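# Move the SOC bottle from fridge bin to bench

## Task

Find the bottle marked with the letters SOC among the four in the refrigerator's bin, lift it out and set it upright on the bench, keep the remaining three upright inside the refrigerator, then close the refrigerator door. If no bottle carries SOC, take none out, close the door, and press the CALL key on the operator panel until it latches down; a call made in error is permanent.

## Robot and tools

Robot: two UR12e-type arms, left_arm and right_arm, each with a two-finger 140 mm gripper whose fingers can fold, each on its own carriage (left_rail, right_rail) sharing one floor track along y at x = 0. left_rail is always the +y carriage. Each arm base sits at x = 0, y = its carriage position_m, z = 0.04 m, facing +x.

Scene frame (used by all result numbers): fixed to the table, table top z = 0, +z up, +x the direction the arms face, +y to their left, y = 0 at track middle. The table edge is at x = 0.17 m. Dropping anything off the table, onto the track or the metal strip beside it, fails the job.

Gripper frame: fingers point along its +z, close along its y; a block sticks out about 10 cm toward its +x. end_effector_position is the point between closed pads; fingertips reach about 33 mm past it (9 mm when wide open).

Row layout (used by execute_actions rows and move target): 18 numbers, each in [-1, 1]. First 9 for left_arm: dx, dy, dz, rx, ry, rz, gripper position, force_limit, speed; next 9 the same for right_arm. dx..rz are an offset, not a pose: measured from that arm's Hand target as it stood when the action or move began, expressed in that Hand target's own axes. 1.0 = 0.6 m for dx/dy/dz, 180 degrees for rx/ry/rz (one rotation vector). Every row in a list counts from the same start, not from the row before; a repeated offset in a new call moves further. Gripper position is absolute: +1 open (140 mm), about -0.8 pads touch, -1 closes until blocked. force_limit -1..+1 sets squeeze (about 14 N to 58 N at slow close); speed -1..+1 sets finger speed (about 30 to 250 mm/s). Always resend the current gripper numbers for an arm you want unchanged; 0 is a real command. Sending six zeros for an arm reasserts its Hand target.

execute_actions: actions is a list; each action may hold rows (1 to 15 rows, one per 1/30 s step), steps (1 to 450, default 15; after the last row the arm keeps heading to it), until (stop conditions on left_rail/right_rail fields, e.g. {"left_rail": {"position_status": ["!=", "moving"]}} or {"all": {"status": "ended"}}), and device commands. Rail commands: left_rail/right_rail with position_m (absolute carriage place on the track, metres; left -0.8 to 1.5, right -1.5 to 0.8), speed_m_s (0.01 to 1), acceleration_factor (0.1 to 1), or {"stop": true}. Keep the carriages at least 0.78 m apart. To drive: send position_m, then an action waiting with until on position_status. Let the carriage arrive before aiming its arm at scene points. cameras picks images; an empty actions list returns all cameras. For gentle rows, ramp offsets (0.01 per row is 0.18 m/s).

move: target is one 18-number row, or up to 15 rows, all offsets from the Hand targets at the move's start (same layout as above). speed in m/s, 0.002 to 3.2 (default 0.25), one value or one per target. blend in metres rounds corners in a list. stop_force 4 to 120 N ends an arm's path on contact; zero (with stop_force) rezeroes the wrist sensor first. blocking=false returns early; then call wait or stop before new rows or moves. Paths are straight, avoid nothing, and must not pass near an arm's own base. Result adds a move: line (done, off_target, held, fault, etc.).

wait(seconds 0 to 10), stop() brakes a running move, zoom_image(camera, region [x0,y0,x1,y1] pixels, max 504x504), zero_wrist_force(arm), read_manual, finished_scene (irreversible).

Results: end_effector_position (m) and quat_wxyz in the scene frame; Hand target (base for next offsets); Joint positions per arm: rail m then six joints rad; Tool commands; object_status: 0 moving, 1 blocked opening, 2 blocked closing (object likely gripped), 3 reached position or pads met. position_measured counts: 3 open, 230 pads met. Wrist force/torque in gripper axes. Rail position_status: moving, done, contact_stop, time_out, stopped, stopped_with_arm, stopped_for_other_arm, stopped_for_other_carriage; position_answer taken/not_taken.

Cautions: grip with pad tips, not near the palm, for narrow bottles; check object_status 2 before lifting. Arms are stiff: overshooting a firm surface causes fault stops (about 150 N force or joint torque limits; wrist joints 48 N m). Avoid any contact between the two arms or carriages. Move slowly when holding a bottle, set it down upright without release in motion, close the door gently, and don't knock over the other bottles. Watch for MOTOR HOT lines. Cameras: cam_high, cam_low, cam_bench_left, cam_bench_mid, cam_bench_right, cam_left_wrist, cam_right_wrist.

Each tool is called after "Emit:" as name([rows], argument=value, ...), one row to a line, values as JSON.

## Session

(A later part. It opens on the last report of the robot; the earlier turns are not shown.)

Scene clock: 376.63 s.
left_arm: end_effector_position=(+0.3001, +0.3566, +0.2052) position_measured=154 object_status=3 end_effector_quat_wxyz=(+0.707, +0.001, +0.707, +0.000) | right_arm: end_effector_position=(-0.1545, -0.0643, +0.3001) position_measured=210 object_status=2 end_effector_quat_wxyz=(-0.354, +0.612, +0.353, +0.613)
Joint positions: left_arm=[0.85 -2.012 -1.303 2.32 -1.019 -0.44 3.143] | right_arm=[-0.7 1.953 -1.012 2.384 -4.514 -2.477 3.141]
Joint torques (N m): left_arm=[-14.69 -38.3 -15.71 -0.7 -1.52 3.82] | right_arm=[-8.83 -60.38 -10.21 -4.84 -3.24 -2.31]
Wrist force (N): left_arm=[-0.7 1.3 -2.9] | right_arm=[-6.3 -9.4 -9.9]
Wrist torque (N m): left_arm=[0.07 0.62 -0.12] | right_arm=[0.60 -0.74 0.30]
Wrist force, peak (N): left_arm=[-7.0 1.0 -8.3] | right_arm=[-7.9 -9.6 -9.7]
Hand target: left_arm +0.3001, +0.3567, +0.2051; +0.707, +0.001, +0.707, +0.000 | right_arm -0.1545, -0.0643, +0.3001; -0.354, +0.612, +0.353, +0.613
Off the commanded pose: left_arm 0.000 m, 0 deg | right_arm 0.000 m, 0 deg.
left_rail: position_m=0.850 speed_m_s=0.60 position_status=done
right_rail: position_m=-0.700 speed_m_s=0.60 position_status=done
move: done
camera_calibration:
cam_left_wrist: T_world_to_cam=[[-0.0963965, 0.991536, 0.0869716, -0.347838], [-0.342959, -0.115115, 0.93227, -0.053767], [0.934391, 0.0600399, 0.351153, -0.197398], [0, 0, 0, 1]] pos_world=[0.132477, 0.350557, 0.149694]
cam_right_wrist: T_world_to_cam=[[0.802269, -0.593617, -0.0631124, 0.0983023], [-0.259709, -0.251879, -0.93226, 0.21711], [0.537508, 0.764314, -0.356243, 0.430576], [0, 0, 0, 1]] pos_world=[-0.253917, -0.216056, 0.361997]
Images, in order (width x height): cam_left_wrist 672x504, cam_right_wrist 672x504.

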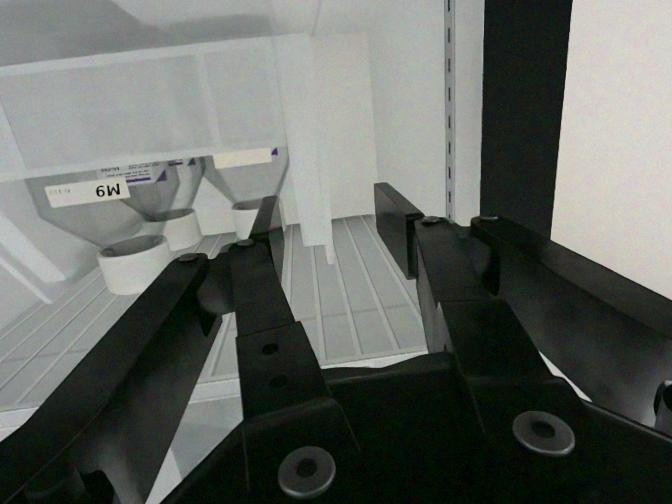

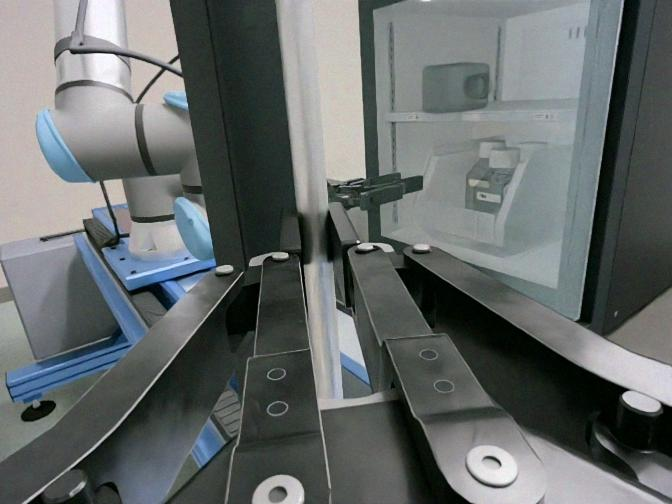

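Emit:
move([
  [0, -0.0118, 0.05, 0, 0, 0, -0.2, -0.05, -1, 0,0,0,0,0,0,-0.98,0.0,-1],
  [0, -0.0118, 0.105, 0, 0, 0, -0.2, -0.05, -1, 0,0,0,0,0,0,-0.98,0.0,-1],
], speed=0.06, stop_force=9, cameras=["cam_left_wrist","cam_right_wrist"])

Emit:
zoom_image(camera="cam_left_wrist", region=[140, 0, 500, 300])

Emit:
zoom_image(camera="cam_right_wrist", region=[390, 100, 570, 280])

Scene clock: 380.87 s.
left_arm: end_effector_position=(+0.3631, +0.3495, +0.2050) position_measured=154 object_status=3 end_effector_quat_wxyz=(+0.707, +0.001, +0.707, +0.000) | right_arm: end_effector_position=(-0.1545, -0.0643, +0.3001) position_measured=210 object_status=2 end_effector_quat_wxyz=(-0.354, +0.612, +0.353, +0.613)
Joint positions: left_arm=[0.85 -1.881 -1.295 2.309 -1.016 -0.309 3.144] | right_arm=[-0.7 1.953 -1.012 2.384 -4.514 -2.477 3.141]
Joint torques (N m): left_arm=[12.88 -41.33 -31.99 4.39 2.15 3.85] | right_arm=[-10.33 -60.51 -9.68 -4.95 -5.39 -2.01]
Wrist force (N): left_arm=[-0.5 1.7 -3.1] | right_arm=[-7.8 -9.1 -9.4]
Wrist torque (N m): left_arm=[0.19 0.64 -0.07] | right_arm=[0.66 -0.65 0.30]
Wrist force, peak (N): left_arm=[-0.6 1.7 -3.6] | right_arm=[-7.8 -9.3 -10.1]
Hand target: left_arm +0.3631, +0.3495, +0.2050; +0.707, +0.001, +0.707, +0.000 | right_arm -0.1545, -0.0643, +0.3001; -0.354, +0.612, +0.353, +0.613
Off the commanded pose: left_arm 0.000 m, 0 deg | right_arm 0.000 m, 0 deg.
left_rail: position_m=0.850 speed_m_s=0.60 position_status=done
right_rail: position_m=-0.700 speed_m_s=0.60 position_status=done
move: done
camera_calibration:
cam_left_wrist: T_world_to_cam=[[-0.0965189, 0.991518, 0.0870406, -0.334599], [-0.342852, -0.115217, 0.932297, -0.0328276], [0.934418, 0.0601423, 0.351064, -0.255696], [0, 0, 0, 1]] pos_world=[0.195377, 0.343357, 0.149494]
cam_right_wrist: T_world_to_cam=[[0.802269, -0.593617, -0.0631124, 0.0983023], [-0.259709, -0.251879, -0.93226, 0.21711], [0.537508, 0.764314, -0.356243, 0.430576], [0, 0, 0, 1]] pos_world=[-0.253917, -0.216056, 0.361997]
Images, in order (width x height): cam_left_wrist 672x504, cam_right_wrist 672x504.

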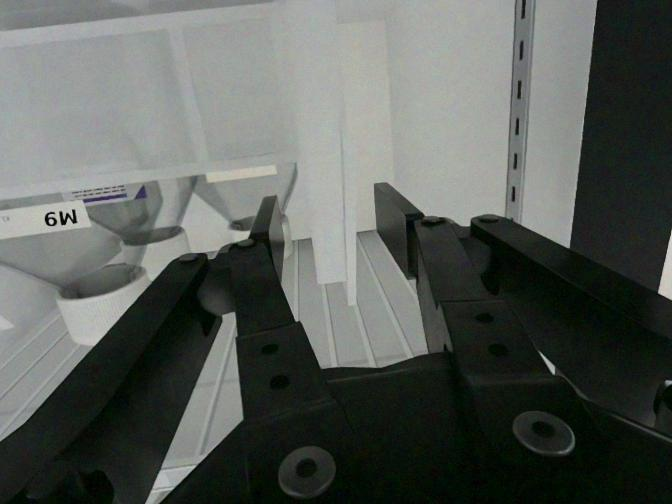

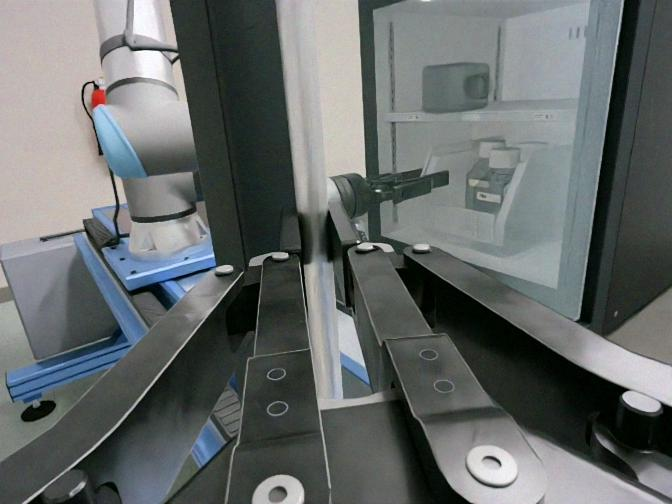

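Scaled by 1.400 from the camera's 672x504 image, which has a finer 960x720 frame.

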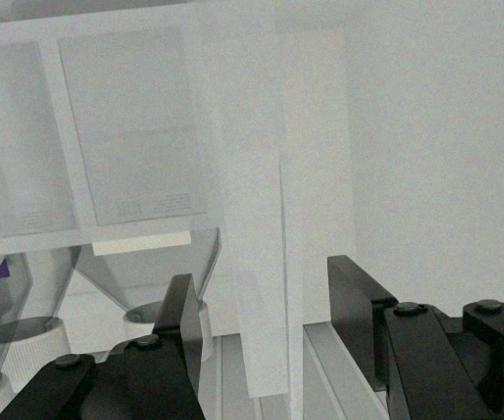

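Scaled by 2.800 from the camera's 672x504 image, which has a finer 960x720 frame.

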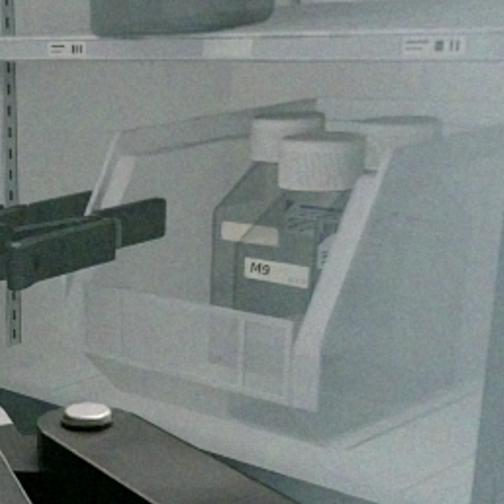

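Emit:
execute_actions([
  {"rows": [[0,0,0,0,0,0,-1,-0.3,-1,0,0,0,0,0,0,-0.98,0.0,-1]], "steps": 60},
], cameras=["cam_left_wrist","cam_right_wrist"])

Emit:
zoom_image(camera="cam_left_wrist", region=[140, 0, 500, 300])

Scene clock: 383.37 s.
left_arm: end_effector_position=(+0.3631, +0.3495, +0.2051) position_measured=201 object_status=2 end_effector_quat_wxyz=(+0.707, +0.001, +0.707, +0.000) | right_arm: end_effector_position=(-0.1545, -0.0643, +0.3001) position_measured=210 object_status=2 end_effector_quat_wxyz=(-0.354, +0.612, +0.353, +0.613)
Joint positions: left_arm=[0.85 -1.881 -1.295 2.309 -1.016 -0.309 3.144] | right_arm=[-0.7 1.953 -1.012 2.384 -4.514 -2.477 3.141]
Joint torques (N m): left_arm=[14.5 -42.3 -14.24 4 -4.14 3.86] | right_arm=[-8.6 -61.28 -11.74 -5.11 -5.47 -2.22]
Wrist force (N): left_arm=[1.9 -3.4 -5.4] | right_arm=[-7.4 -9.3 -9.0]
Wrist torque (N m): left_arm=[0.95 0.71 -0.28] | right_arm=[0.55 -0.70 0.30]
Wrist force, peak (N): left_arm=[1.8 -3.6 -5.9] | right_arm=[-7.6 -9.2 -10.0]
Hand target: left_arm +0.3631, +0.3495, +0.2050; +0.707, +0.001, +0.707, +0.000 | right_arm -0.1545, -0.0643, +0.3001; -0.354, +0.612, +0.353, +0.613
Off the commanded pose: left_arm 0.000 m, 0 deg | right_arm 0.000 m, 0 deg.
left_rail: position_m=0.850 speed_m_s=0.60 position_status=done
right_rail: position_m=-0.700 speed_m_s=0.60 position_status=done
camera_calibration:
cam_left_wrist: T_world_to_cam=[[-0.0965189, 0.991518, 0.0870406, -0.334608], [-0.342852, -0.115217, 0.932297, -0.0329208], [0.934418, 0.0601423, 0.351064, -0.255731], [0, 0, 0, 1]] pos_world=[0.195377, 0.343357, 0.149594]
cam_right_wrist: T_world_to_cam=[[0.802269, -0.593617, -0.0631124, 0.0983023], [-0.259709, -0.251879, -0.93226, 0.21711], [0.537508, 0.764314, -0.356243, 0.430576], [0, 0, 0, 1]] pos_world=[-0.253917, -0.216056, 0.361997]
Images, in order (width x height): cam_left_wrist 672x504, cam_right_wrist 672x504.

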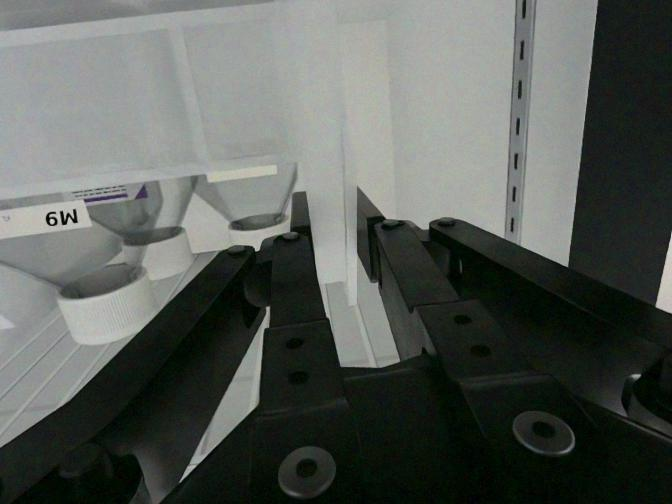

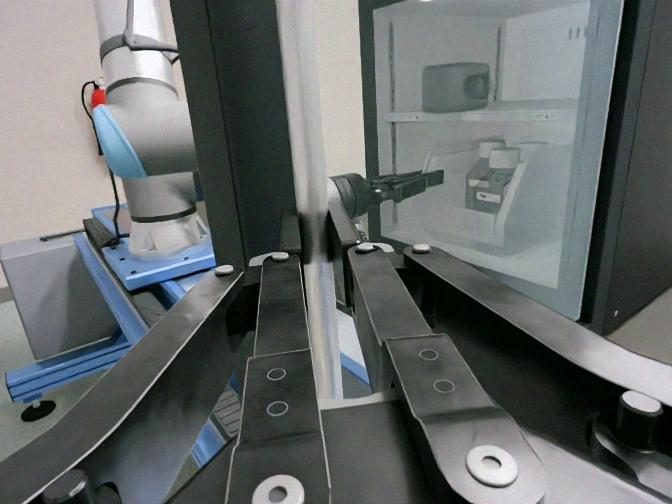

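Scaled by 1.400 from the camera's 672x504 image, which has a finer 960x720 frame.

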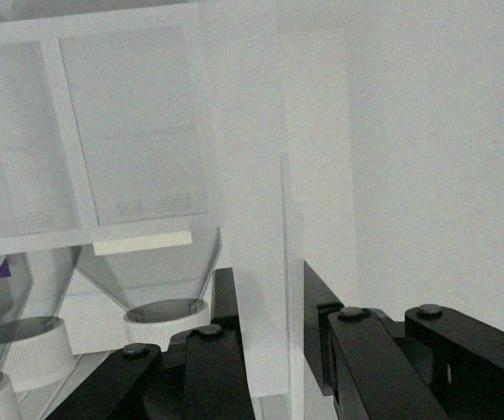

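Emit:
move(target=[0, 0, -0.0333, 0, 0, 0, -1, -0.3, -1, 0,0,0,0,0,0,-0.98,0.0,-1], speed=0.03, stop_force=25, cameras=["cam_left_wrist","cam_right_wrist"])

Emit:
zoom_image(camera="cam_right_wrist", region=[390, 100, 570, 280])

Scene clock: 385.43 s.
left_arm: end_effector_position=(+0.3431, +0.3495, +0.2051) position_measured=208 object_status=2 end_effector_quat_wxyz=(+0.707, +0.001, +0.707, +0.000) | right_arm: end_effector_position=(-0.1545, -0.0643, +0.3001) position_measured=210 object_status=2 end_effector_quat_wxyz=(-0.354, +0.612, +0.353, +0.613)
Joint positions: left_arm=[0.85 -1.922 -1.296 2.31 -1.016 -0.349 3.144] | right_arm=[-0.7 1.953 -1.012 2.384 -4.514 -2.477 3.141]
Joint torques (N m): left_arm=[-14.31 -67.9 -17.06 1.64 -2.68 -3.55] | right_arm=[-8.18 -62.33 -10.51 -5.6 -5.54 -2.06]
Wrist force (N): left_arm=[5.0 -0.4 -0.8] | right_arm=[-6.4 -9.4 -9.6]
Wrist torque (N m): left_arm=[0.41 0.78 -0.38] | right_arm=[0.66 -0.66 0.30]
Wrist force, peak (N): left_arm=[0.8 -3.6 -6.0] | right_arm=[-7.8 -9.8 -10.6]
Hand target: left_arm +0.3431, +0.3495, +0.2051; +0.707, +0.001, +0.707, +0.000 | right_arm -0.1545, -0.0643, +0.3001; -0.354, +0.612, +0.353, +0.613
Off the commanded pose: left_arm 0.000 m, 0 deg | right_arm 0.000 m, 0 deg.
left_rail: position_m=0.850 speed_m_s=0.60 position_status=done
right_rail: position_m=-0.700 speed_m_s=0.60 position_status=done
move: done
camera_calibration:
cam_left_wrist: T_world_to_cam=[[-0.0965189, 0.991518, 0.0870406, -0.336637], [-0.342852, -0.115217, 0.932297, -0.0397663], [0.934418, 0.0601423, 0.351064, -0.237049], [0, 0, 0, 1]] pos_world=[0.175377, 0.343457, 0.149594]
cam_right_wrist: T_world_to_cam=[[0.802269, -0.593617, -0.0631124, 0.0983023], [-0.259709, -0.251879, -0.93226, 0.21711], [0.537508, 0.764314, -0.356243, 0.430576], [0, 0, 0, 1]] pos_world=[-0.253917, -0.216056, 0.361997]
Images, in order (width x height): cam_left_wrist 672x504, cam_right_wrist 672x504.

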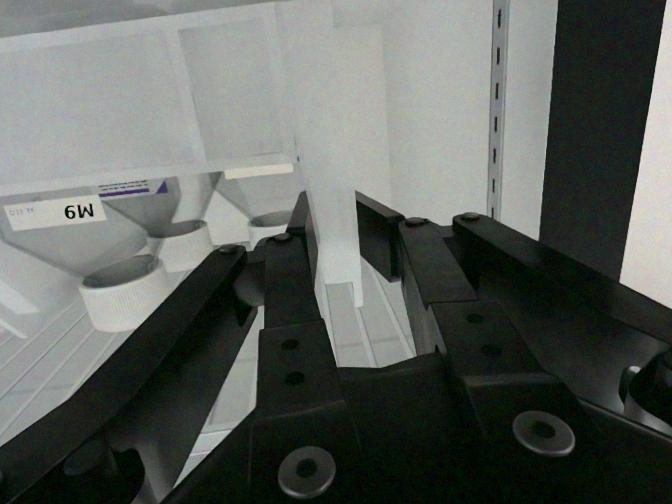

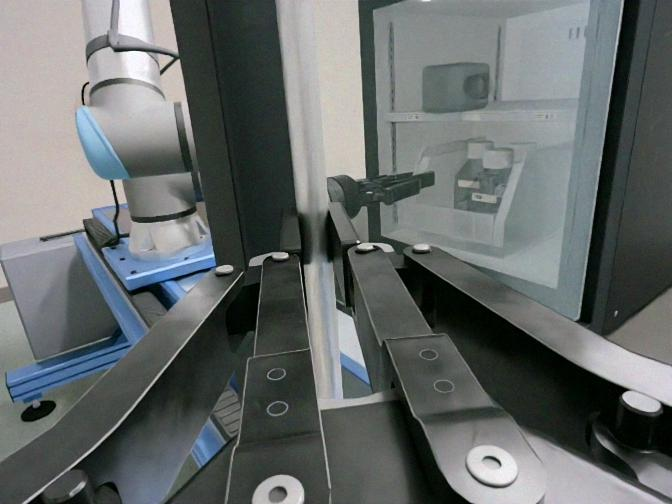

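Scaled by 2.800 from the camera's 672x504 image, which has a finer 960x720 frame.

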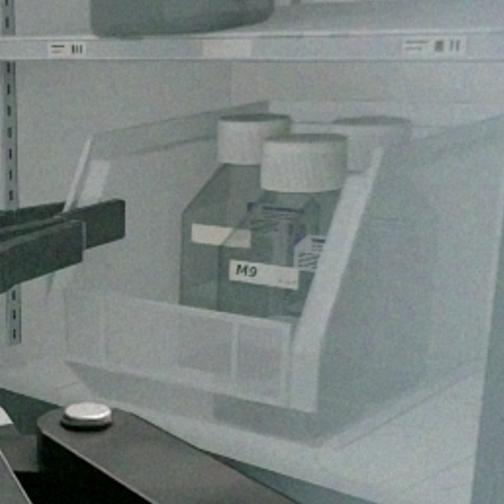

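Emit:
execute_actions([
  {"rows": [[0,0,0,0,0,0,-0.2,-0.3,-1,0,0,0,0,0,0,-0.98,0.0,-1]], "steps": 30},
])

Emit:
move([
  [0, 0, -0.13, 0, 0, 0, -0.2, -0.3, -1, 0,0,0,0,0,0,-0.98,0.0,-1],
  [0.0218, -0.2367, -0.13, 0, 0, 0, -0.2, -0.3, -1, 0,0,0,0,0,0,-0.98,0.0,-1],
], speed=[0.12, 0.25], blend=[0.02, 0], cameras=["cam_left_wrist", "cam_right_wrist"])

Emit:
zoom_image(camera="cam_right_wrist", region=[390, 100, 570, 280])

Scene clock: 397.70 s.
left_arm: end_effector_position=(+0.3431, +0.3496, +0.2051) position_measured=154 object_status=0 end_effector_quat_wxyz=(+0.707, +0.001, +0.707, +0.000) | right_arm: end_effector_position=(-0.1545, -0.0643, +0.3001) position_measured=210 object_status=2 end_effector_quat_wxyz=(-0.354, +0.612, +0.353, +0.613)
Joint positions: left_arm=[0.85 -1.922 -1.296 2.31 -1.016 -0.349 3.144] | right_arm=[-0.7 1.953 -1.012 2.384 -4.514 -2.477 3.141]
Joint torques (N m): left_arm=[-10.02 -60.56 -22.22 1.92 1.91 -3.3] | right_arm=[-9.79 -60.46 -10.17 -5.47 -5.54 -1.97]
Wrist force (N): left_arm=[-0.6 1.7 -2.8] | right_arm=[-8.0 -9.0 -9.6]
Wrist torque (N m): left_arm=[0.17 0.65 -0.03] | right_arm=[0.66 -0.66 0.31]
Wrist force, peak (N): left_arm=[6.5 -1.0 -1.4] | right_arm=[-7.3 -9.9 -10.0]
Hand target: left_arm +0.3431, +0.3495, +0.2051; +0.707, +0.001, +0.707, +0.000 | right_arm -0.1545, -0.0643, +0.3001; -0.354, +0.612, +0.353, +0.613
Off the commanded pose: left_arm 0.000 m, 0 deg | right_arm 0.000 m, 0 deg.
left_rail: position_m=0.850 speed_m_s=0.60 position_status=done
right_rail: position_m=-0.700 speed_m_s=0.60 position_status=done

Scene clock: 399.67 s.
left_arm: end_effector_position=(+0.2649, +0.2077, +0.1920) position_measured=154 object_status=3 end_effector_quat_wxyz=(+0.707, +0.001, +0.707, +0.000) | right_arm: end_effector_position=(-0.1545, -0.0643, +0.3001) position_measured=210 object_status=2 end_effector_quat_wxyz=(-0.354, +0.612, +0.353, +0.613)
Joint positions: left_arm=[0.85 -1.961 -1.103 2.024 -0.924 -0.389 3.144] | right_arm=[-0.7 1.953 -1.012 2.384 -4.514 -2.477 3.141]
Joint torques (N m): left_arm=[13.76 -60.3 -35.22 4.7 1.49 -3.34] | right_arm=[-8.21 -61.72 -11.82 -5.84 -5.53 -1.85]
Wrist force (N): left_arm=[-0.2 1.3 -2.0] | right_arm=[-7.1 -9.2 -9.6]
Wrist torque (N m): left_arm=[0.06 0.54 0.19] | right_arm=[0.59 -0.66 0.31]
Wrist force, peak (N): left_arm=[-1.1 3.4 -3.8] | right_arm=[-7.8 -9.1 -10.3]
Hand target: left_arm +0.2649, +0.2076, +0.1920; +0.707, +0.001, +0.707, +0.000 | right_arm -0.1545, -0.0643, +0.3001; -0.354, +0.612, +0.353, +0.613
Off the commanded pose: left_arm 0.000 m, 0 deg | right_arm 0.000 m, 0 deg.
left_rail: position_m=0.850 speed_m_s=0.60 position_status=done
right_rail: position_m=-0.700 speed_m_s=0.60 position_status=done
move: done
camera_calibration:
cam_left_wrist: T_world_to_cam=[[-0.0965189, 0.991518, 0.0870406, -0.202456], [-0.342852, -0.115217, 0.932297, -0.0707952], [0.934418, 0.0601423, 0.351064, -0.150885], [0, 0, 0, 1]] pos_world=[0.0971768, 0.201657, 0.136594]
cam_right_wrist: T_world_to_cam=[[0.802269, -0.593617, -0.0631124, 0.0983023], [-0.259709, -0.251879, -0.93226, 0.21711], [0.537508, 0.764314, -0.356243, 0.430576], [0, 0, 0, 1]] pos_world=[-0.253917, -0.216056, 0.361997]
Images, in order (width x height): cam_left_wrist 672x504, cam_right_wrist 672x504.

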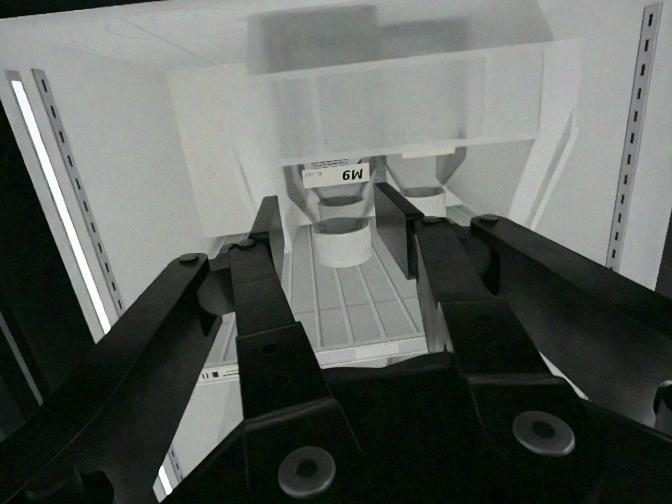

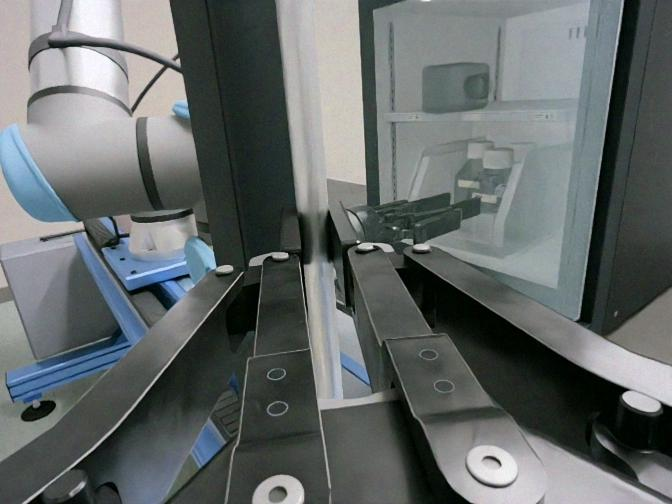

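Scaled by 2.800 from the camera's 672x504 image, which has a finer 960x720 frame.

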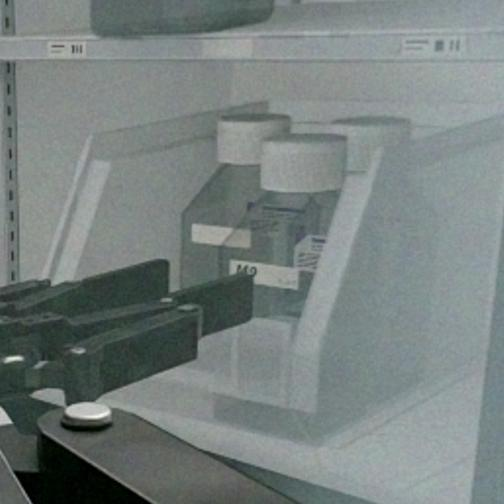

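Emit:
execute_actions([
  {"rows": [[0,0,0,0,0,0,-1,-0.3,-0.5,0,0,0,0,0,0,-0.98,0.0,-1]], "steps": 30},
])

Emit:
move(target=[0, 0.002, 0.1483, 0, 0, 0, -1, -0.3, -0.5, 0,0,0,0,0,0,-0.98,0.0,-1], speed=0.05, stop_force=6, cameras=["cam_left_wrist", "cam_right_wrist"])

Emit:
zoom_image(camera="cam_right_wrist", region=[390, 100, 570, 280])

Scene clock: 401.33 s.
left_arm: end_effector_position=(+0.2649, +0.2076, +0.1920) position_measured=232 object_status=3 end_effector_quat_wxyz=(+0.707, +0.001, +0.707, +0.000) | right_arm: end_effector_position=(-0.1545, -0.0643, +0.3001) position_measured=210 object_status=2 end_effector_quat_wxyz=(-0.354, +0.612, +0.353, +0.613)
Joint positions: left_arm=[0.85 -1.961 -1.102 2.024 -0.924 -0.389 3.144] | right_arm=[-0.7 1.953 -1.012 2.384 -4.514 -2.477 3.141]
Joint torques (N m): left_arm=[12 -61.04 -35.31 4.23 1.78 -3.71] | right_arm=[-8.13 -61.64 -12.15 -5.39 -5.15 -2.18]
Wrist force (N): left_arm=[0.0 1.3 -1.8] | right_arm=[-7.2 -9.2 -9.5]
Wrist torque (N m): left_arm=[0.05 0.51 0.19] | right_arm=[0.59 -0.74 0.30]
Wrist force, peak (N): left_arm=[0.4 1.9 -2.3] | right_arm=[-8.0 -9.4 -10.0]
Hand target: left_arm +0.2649, +0.2076, +0.1920; +0.707, +0.001, +0.707, +0.000 | right_arm -0.1545, -0.0643, +0.3001; -0.354, +0.612, +0.353, +0.613
Off the commanded pose: left_arm 0.000 m, 0 deg | right_arm 0.000 m, 0 deg.
left_rail: position_m=0.850 speed_m_s=0.60 position_status=done
right_rail: position_m=-0.700 speed_m_s=0.60 position_status=done

Scene clock: 404.30 s.
left_arm: end_effector_position=(+0.3539, +0.2087, +0.1920) position_measured=232 object_status=3 end_effector_quat_wxyz=(+0.707, +0.001, +0.707, +0.000) | right_arm: end_effector_position=(-0.1545, -0.0643, +0.3001) position_measured=210 object_status=2 end_effector_quat_wxyz=(-0.354, +0.612, +0.353, +0.613)
Joint positions: left_arm=[0.85 -1.825 -1.109 2.035 -0.93 -0.253 3.145] | right_arm=[-0.7 1.953 -1.012 2.384 -4.514 -2.477 3.141]
Joint torques (N m): left_arm=[16.21 -61.84 -35.05 -1.75 1.92 4.02] | right_arm=[-8.57 -61.6 -10.7 -5.78 -5.37 -1.88]
Wrist force (N): left_arm=[-0.1 0.7 -5.9] | right_arm=[-8.5 -8.5 -9.1]
Wrist torque (N m): left_arm=[0.00 0.37 -0.02] | right_arm=[0.59 -0.64 0.30]
Wrist force, peak (N): left_arm=[-2.0 0.6 -6.8] | right_arm=[-8.2 -9.2 -10.1]
Hand target: left_arm +0.3539, +0.2087, +0.1920; +0.707, +0.001, +0.707, +0.000 | right_arm -0.1545, -0.0643, +0.3001; -0.354, +0.612, +0.353, +0.613
Off the commanded pose: left_arm 0.000 m, 0 deg | right_arm 0.000 m, 0 deg.
left_rail: position_m=0.850 speed_m_s=0.60 position_status=done
right_rail: position_m=-0.700 speed_m_s=0.60 position_status=done
move: done
camera_calibration:
cam_left_wrist: T_world_to_cam=[[-0.0965189, 0.991518, 0.0870406, -0.19475], [-0.342852, -0.115217, 0.932297, -0.0400844], [0.934418, 0.0601423, 0.351064, -0.234067], [0, 0, 0, 1]] pos_world=[0.186177, 0.202557, 0.136494]
cam_right_wrist: T_world_to_cam=[[0.802269, -0.593617, -0.0631124, 0.0983617], [-0.259709, -0.251879, -0.93226, 0.217136], [0.537508, 0.764314, -0.356243, 0.430499], [0, 0, 0, 1]] pos_world=[-0.253917, -0.215956, 0.361997]
Images, in order (width x height): cam_left_wrist 672x504, cam_right_wrist 672x504.

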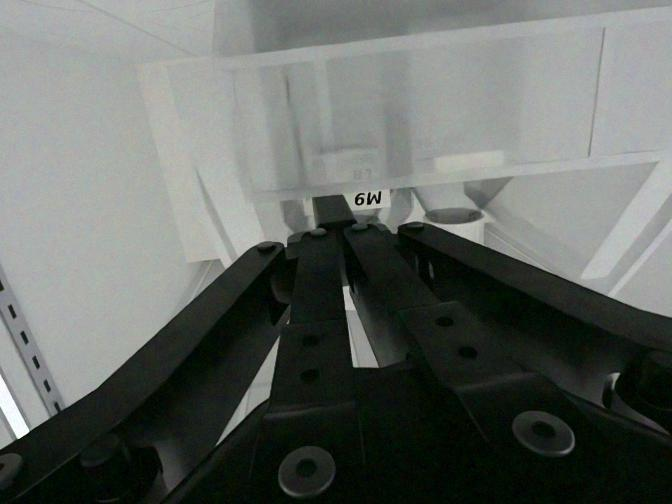

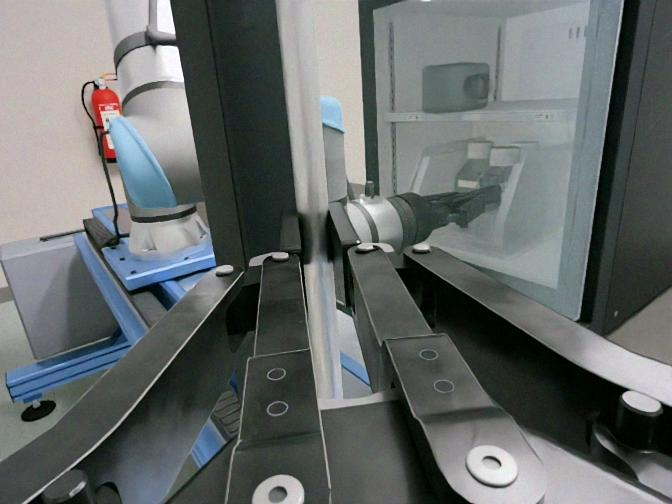

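Scaled by 2.800 from the camera's 672x504 image, which has a finer 960x720 frame.

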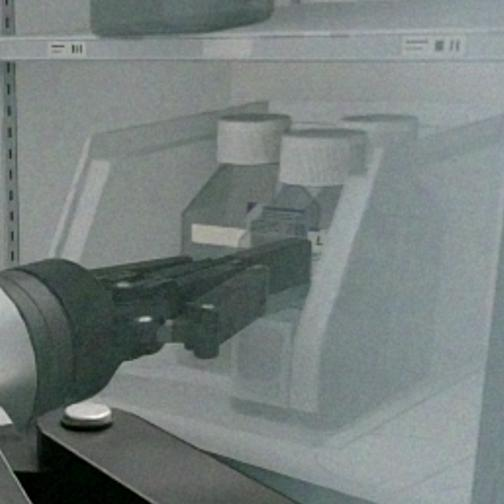

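Emit:
move([
  [-0.0383, 0.0188, -0.1732, 0, 0, 0, -1, -0.3, -0.5, 0,0,0,0,0,0,-0.98,0.0,-1],
  [-0.0468, 0.083, -0.0383, 0, 0.3056, 0, 0.25, -0.3, -0.2, 0,0,0,0,0,0,-0.98,0.0,-1],
], speed=[0.15, 0.3], blend=[0.03, 0], cameras=["cam_left_wrist", "cam_right_wrist"])

Emit:
zoom_image(camera="cam_left_wrist", region=[120, 20, 540, 320])

Emit:
zoom_image(camera="cam_right_wrist", region=[370, 60, 570, 260])

Scene clock: 433.40 s.
left_arm: end_effector_position=(+0.3310, +0.2585, +0.2201) position_measured=98 object_status=0 end_effector_quat_wxyz=(+0.300, +0.001, +0.954, +0.000) | right_arm: end_effector_position=(-0.1545, -0.0643, +0.3001) position_measured=210 object_status=2 end_effector_quat_wxyz=(-0.354, +0.612, +0.353, +0.613)
Joint positions: left_arm=[0.85 -1.636 -1.581 2.194 -2.139 -0.962 4.634] | right_arm=[-0.7 1.953 -1.012 2.384 -4.514 -2.477 3.141]
Joint torques (N m): left_arm=[14.81 -60.25 -51.18 -7.79 0.13 4.15] | right_arm=[-8.87 -61.93 -11.59 -6.21 -5.46 -2.27]
Wrist force (N): left_arm=[-0.5 0.9 -0.4] | right_arm=[-7.8 -9.4 -9.2]
Wrist torque (N m): left_arm=[0.08 0.29 -0.10] | right_arm=[0.57 -0.71 0.31]
Wrist force, peak (N): left_arm=[-1.4 0.8 -6.5] | right_arm=[-8.1 -9.8 -9.8]
Hand target: left_arm +0.3310, +0.2585, +0.2201; +0.300, +0.001, +0.954, +0.000 | right_arm -0.1545, -0.0643, +0.3001; -0.354, +0.612, +0.353, +0.613
Off the commanded pose: left_arm 0.000 m, 0 deg | right_arm 0.000 m, 0 deg.
left_rail: position_m=0.850 speed_m_s=0.60 position_status=done
right_rail: position_m=-0.700 speed_m_s=0.60 position_status=done
move: done
camera_calibration:
cam_left_wrist: T_world_to_cam=[[0.0163104, 0.991371, 0.130067, -0.29562], [0.567028, -0.116315, 0.815444, -0.343539], [0.823537, 0.0604514, -0.564033, 0.0124357], [0, 0, 0, 1]] pos_world=[0.189377, 0.252358, 0.325601]
cam_right_wrist: T_world_to_cam=[[0.802269, -0.593617, -0.0631124, 0.0983617], [-0.259709, -0.251879, -0.93226, 0.217136], [0.537508, 0.764314, -0.356243, 0.430499], [0, 0, 0, 1]] pos_world=[-0.253917, -0.215956, 0.361997]
Images, in order (width x height): cam_left_wrist 672x504, cam_right_wrist 672x504.

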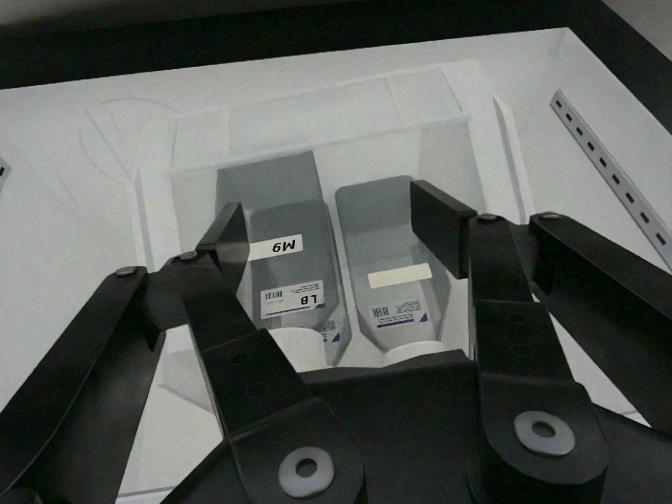

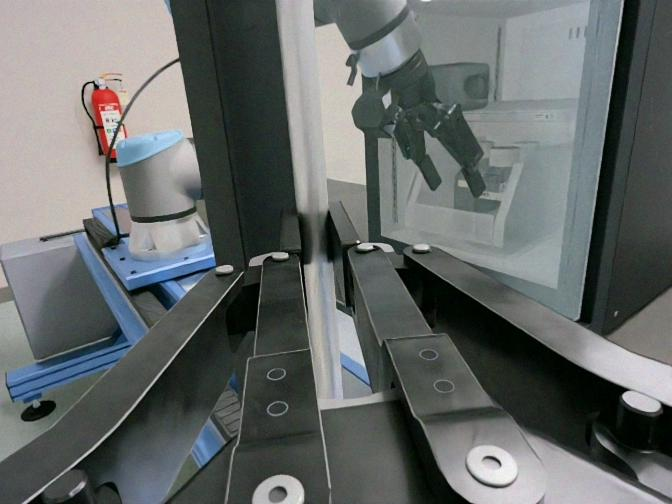

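Scaled by 1.200 from the camera's 672x504 image, which has a finer 960x720 frame.

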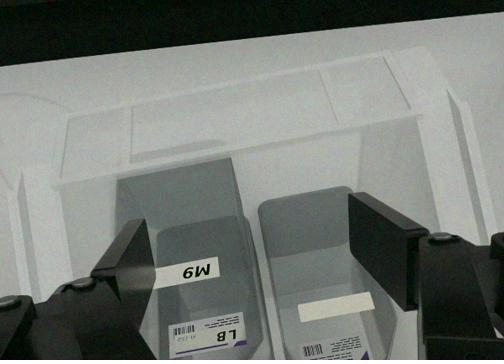

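Scaled by 2.520 from the camera's 672x504 image, which has a finer 960x720 frame.

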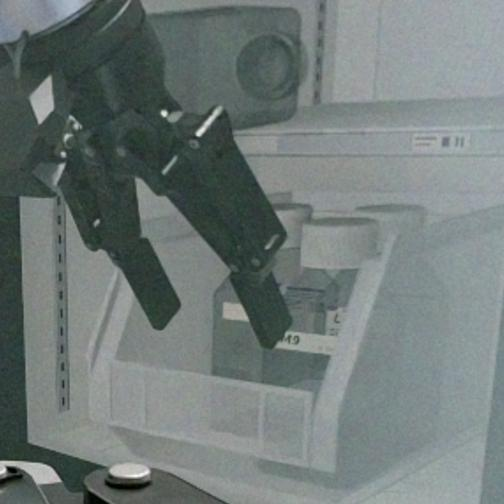

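Emit:
move(target=[0, 0, 0.1, 0, 0, 0, 0.25, -0.3, -0.2, 0,0,0,0,0,0,-0.98,0.0,-1], speed=0.05, stop_force=8, cameras=["cam_left_wrist", "cam_right_wrist"])

Emit:
zoom_image(camera="cam_left_wrist", region=[120, 20, 540, 320])

Emit:
zoom_image(camera="cam_right_wrist", region=[370, 60, 570, 260])

Scene clock: 436.63 s.
left_arm: end_effector_position=(+0.3653, +0.2585, +0.1709) position_measured=98 object_status=3 end_effector_quat_wxyz=(+0.300, +0.001, +0.954, +0.000) | right_arm: end_effector_position=(-0.1545, -0.0643, +0.3001) position_measured=210 object_status=2 end_effector_quat_wxyz=(-0.354, +0.612, +0.353, +0.613)
Joint positions: left_arm=[0.85 -1.577 -1.498 2.228 -2.297 -0.961 4.706] | right_arm=[-0.7 1.953 -1.012 2.384 -4.514 -2.477 3.141]
Joint torques (N m): left_arm=[15.38 -37.88 -30.12 -6.96 1.62 3.74] | right_arm=[-8.14 -60.65 -12.09 -6.37 -5.08 -1.96]
Wrist force (N): left_arm=[1.4 -0.7 -4.6] | right_arm=[-7.9 -8.5 -9.5]
Wrist torque (N m): left_arm=[0.09 0.29 -0.01] | right_arm=[0.60 -0.67 0.31]
Wrist force, peak (N): left_arm=[1.6 -0.5 -5.0] | right_arm=[-8.5 -8.9 -9.9]
Hand target: left_arm +0.3653, +0.2585, +0.1709; +0.300, +0.001, +0.954, +0.000 | right_arm -0.1545, -0.0643, +0.3001; -0.354, +0.612, +0.353, +0.613
Off the commanded pose: left_arm 0.000 m, 0 deg | right_arm 0.000 m, 0 deg.
left_rail: position_m=0.850 speed_m_s=0.60 position_status=done
right_rail: position_m=-0.700 speed_m_s=0.60 position_status=done
move: done
camera_calibration:
cam_left_wrist: T_world_to_cam=[[0.0163104, 0.991371, 0.130067, -0.289781], [0.567028, -0.116315, 0.815444, -0.322925], [0.823537, 0.0604514, -0.564033, -0.0436444], [0, 0, 0, 1]] pos_world=[0.223777, 0.252358, 0.276401]
cam_right_wrist: T_world_to_cam=[[0.802269, -0.593617, -0.0631124, 0.0983617], [-0.259709, -0.251879, -0.93226, 0.217136], [0.537508, 0.764314, -0.356243, 0.430499], [0, 0, 0, 1]] pos_world=[-0.253917, -0.215956, 0.361997]
Images, in order (width x height): cam_left_wrist 672x504, cam_right_wrist 672x504.

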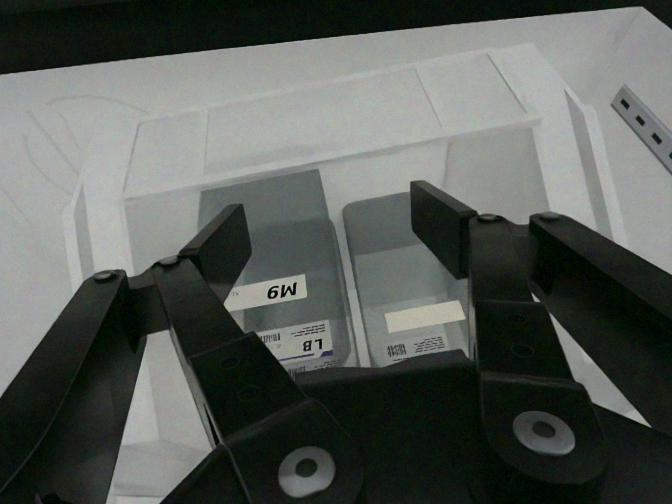

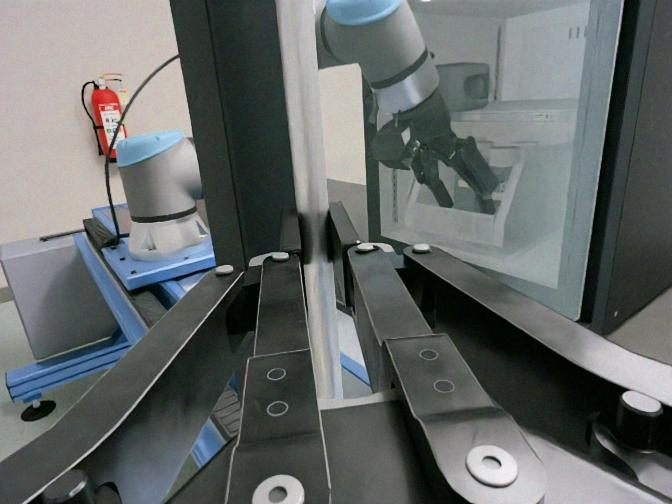

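Scaled by 1.200 from the camera's 672x504 image, which has a finer 960x720 frame.

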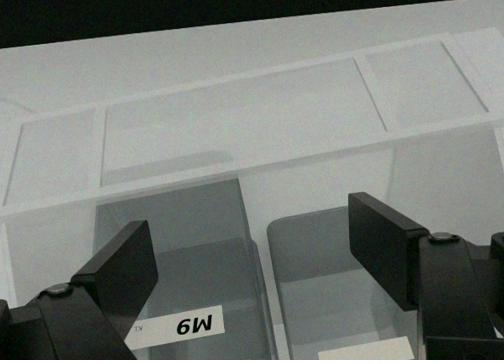

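Scaled by 2.520 from the camera's 672x504 image, which has a finer 960x720 frame.

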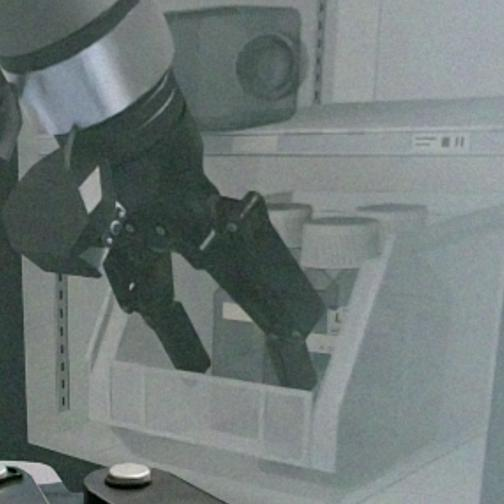

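Emit:
move(target=[0.041, 0, -0.0287, 0, 0, 0, 0.25, -0.3, -0.2, 0,0,0,0,0,0,-0.98,0.0,-1], speed=0.03, stop_force=30, cameras=["cam_left_wrist", "cam_right_wrist"])

Emit:
zoom_image(camera="cam_left_wrist", region=[120, 20, 540, 320])

Emit:
zoom_image(camera="cam_right_wrist", region=[370, 60, 570, 260])

Scene clock: 441.03 s.
left_arm: end_effector_position=(+0.3353, +0.2585, +0.1709) position_measured=98 object_status=3 end_effector_quat_wxyz=(+0.300, +0.001, +0.954, +0.000) | right_arm: end_effector_position=(-0.1545, -0.0643, +0.3001) position_measured=210 object_status=2 end_effector_quat_wxyz=(-0.354, +0.612, +0.353, +0.613)
Joint positions: left_arm=[0.85 -1.629 -1.516 2.238 -2.253 -0.962 4.643] | right_arm=[-0.7 1.953 -1.012 2.384 -4.514 -2.477 3.141]
Joint torques (N m): left_arm=[-18.2 -61.13 -31.88 -2.39 -1.84 -3.46] | right_arm=[-5.32 -61.1 -11.99 -6.3 -5.03 -2.09]
Wrist force (N): left_arm=[-6.3 1.8 1.6] | right_arm=[-8.6 -9.9 -10.2]
Wrist torque (N m): left_arm=[-0.12 0.33 -0.07] | right_arm=[0.62 -0.73 0.30]
Wrist force, peak (N): left_arm=[-8.1 2.7 1.7] | right_arm=[-9.0 -10.0 -10.2]
Hand target: left_arm +0.3353, +0.2585, +0.1709; +0.300, +0.001, +0.954, +0.000 | right_arm -0.1545, -0.0643, +0.3001; -0.354, +0.612, +0.353, +0.613
Off the commanded pose: left_arm 0.000 m, 0 deg | right_arm 0.000 m, 0 deg.
left_rail: position_m=0.850 speed_m_s=0.60 position_status=done
right_rail: position_m=-0.700 speed_m_s=0.60 position_status=done
move: done
camera_calibration:
cam_left_wrist: T_world_to_cam=[[0.0163104, 0.991371, 0.130067, -0.28929], [0.567028, -0.116315, 0.815444, -0.305857], [0.823537, 0.0604514, -0.564033, -0.0188559], [0, 0, 0, 1]] pos_world=[0.193677, 0.252358, 0.276401]
cam_right_wrist: T_world_to_cam=[[0.802269, -0.593617, -0.0631124, 0.0983617], [-0.259709, -0.251879, -0.93226, 0.217136], [0.537508, 0.764314, -0.356243, 0.430499], [0, 0, 0, 1]] pos_world=[-0.253917, -0.215956, 0.361997]
Images, in order (width x height): cam_left_wrist 672x504, cam_right_wrist 672x504.

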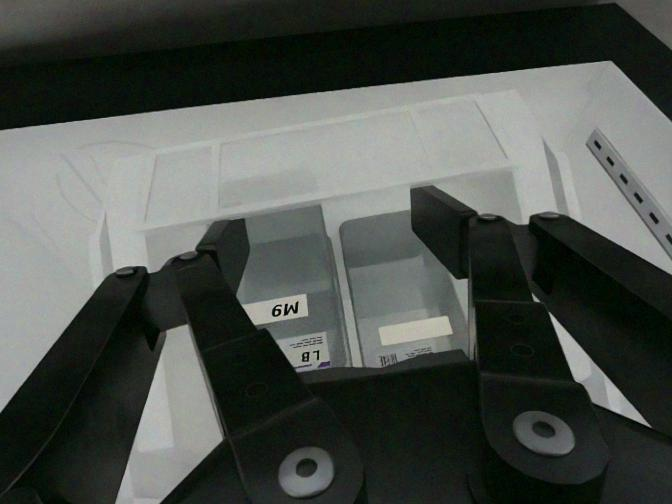

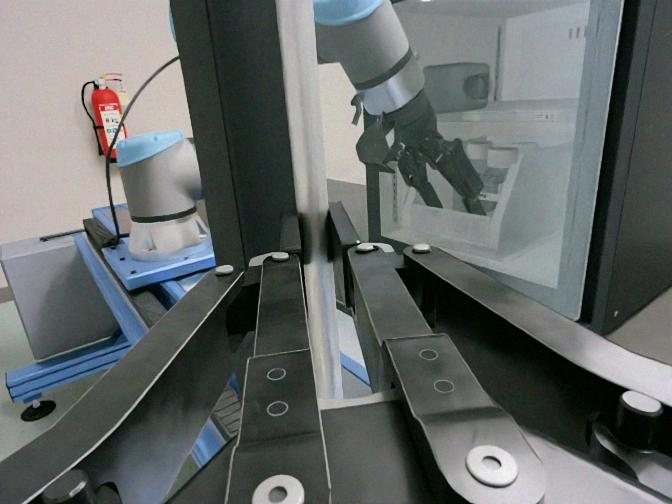

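Scaled by 1.200 from the camera's 672x504 image, which has a finer 960x720 frame.

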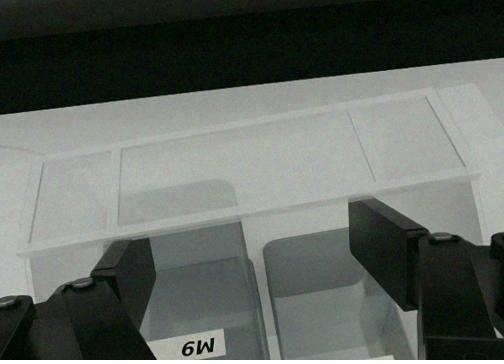

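Scaled by 2.520 from the camera's 672x504 image, which has a finer 960x720 frame.

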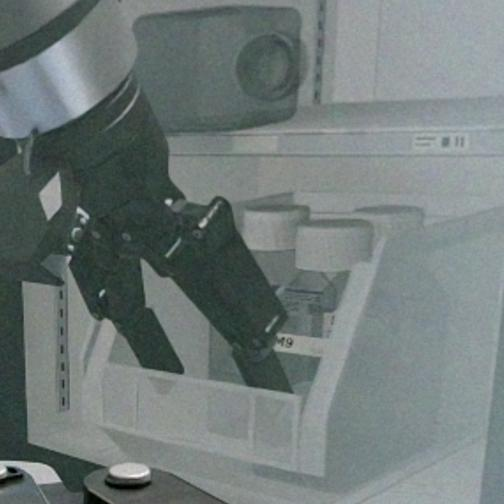

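Emit:
move(target=[0.1092, 0, -0.0765, 0, 0, 0, 0.25, -0.3, -0.2, 0,0,0,0,0,0,-0.98,0.0,-1], speed=0.04, stop_force=25, cameras=["cam_left_wrist", "cam_right_wrist"])

Emit:
zoom_image(camera="cam_left_wrist", region=[120, 20, 540, 320])

Emit:
zoom_image(camera="cam_right_wrist", region=[370, 60, 570, 260])

Scene clock: 444.83 s.
left_arm: end_effector_position=(+0.2553, +0.2586, +0.1710) position_measured=98 object_status=3 end_effector_quat_wxyz=(+0.300, +0.001, +0.954, +0.000) | right_arm: end_effector_position=(-0.1545, -0.0643, +0.3001) position_measured=210 object_status=2 end_effector_quat_wxyz=(-0.354, +0.612, +0.353, +0.613)
Joint positions: left_arm=[0.85 -1.767 -1.552 2.25 -2.134 -0.974 4.476] | right_arm=[-0.7 1.953 -1.012 2.384 -4.514 -2.477 3.141]
Joint torques (N m): left_arm=[-16.55 -60.16 -36.39 -1.61 -1.54 -3.81] | right_arm=[-6.51 -60.86 -12.15 -6.27 -5.19 -2.02]
Wrist force (N): left_arm=[-5.2 0.1 1.2] | right_arm=[-8.8 -9.8 -10.5]
Wrist torque (N m): left_arm=[-0.14 0.22 0.14] | right_arm=[0.69 -0.75 0.30]
Wrist force, peak (N): left_arm=[-8.4 2.5 1.5] | right_arm=[-9.0 -10.3 -10.5]
Hand target: left_arm +0.2553, +0.2586, +0.1710; +0.300, +0.001, +0.954, +0.000 | right_arm -0.1545, -0.0643, +0.3001; -0.354, +0.612, +0.353, +0.613
Off the commanded pose: left_arm 0.000 m, 0 deg | right_arm 0.000 m, 0 deg.
left_rail: position_m=0.850 speed_m_s=0.60 position_status=done
right_rail: position_m=-0.700 speed_m_s=0.60 position_status=done
move: done
camera_calibration:
cam_left_wrist: T_world_to_cam=[[0.0163104, 0.991371, 0.130067, -0.288098], [0.567028, -0.116315, 0.815444, -0.260565], [0.823537, 0.0604514, -0.564033, 0.0470774], [0, 0, 0, 1]] pos_world=[0.113677, 0.252458, 0.276501]
cam_right_wrist: T_world_to_cam=[[0.802269, -0.593617, -0.0631124, 0.0983617], [-0.259709, -0.251879, -0.93226, 0.217136], [0.537508, 0.764314, -0.356243, 0.430499], [0, 0, 0, 1]] pos_world=[-0.253917, -0.215956, 0.361997]
Images, in order (width x height): cam_left_wrist 672x504, cam_right_wrist 672x504.

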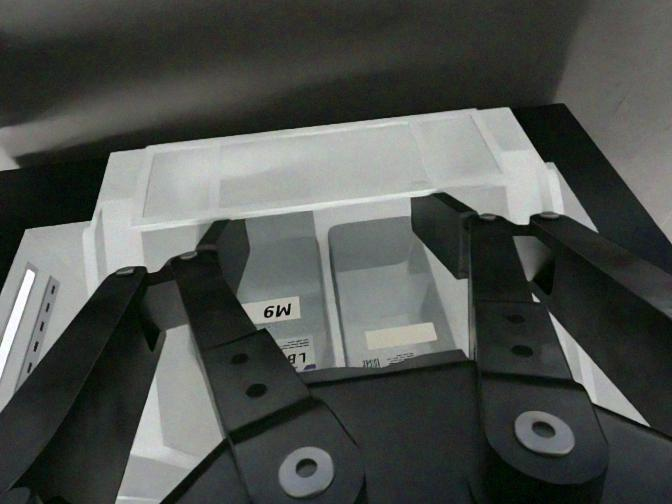

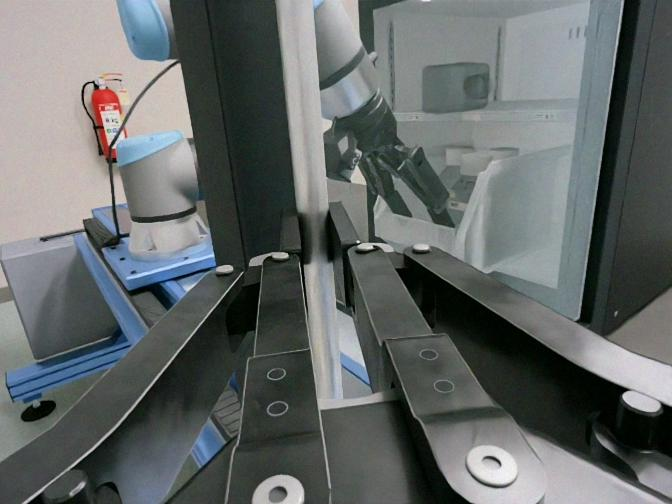

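Scaled by 1.200 from the camera's 672x504 image, which has a finer 960x720 frame.

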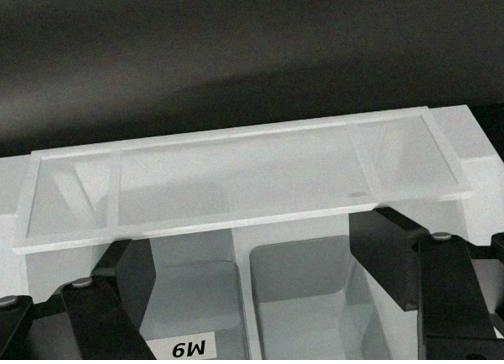

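Scaled by 2.520 from the camera's 672x504 image, which has a finer 960x720 frame.

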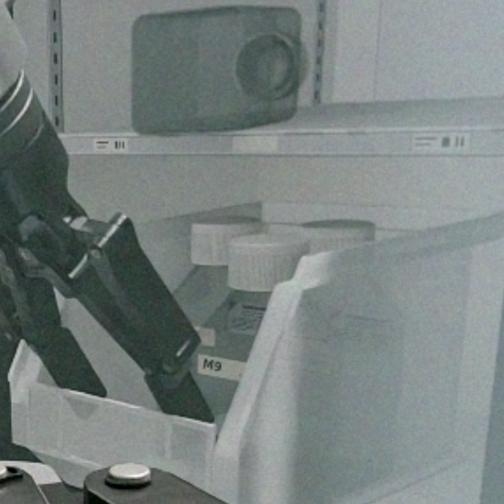

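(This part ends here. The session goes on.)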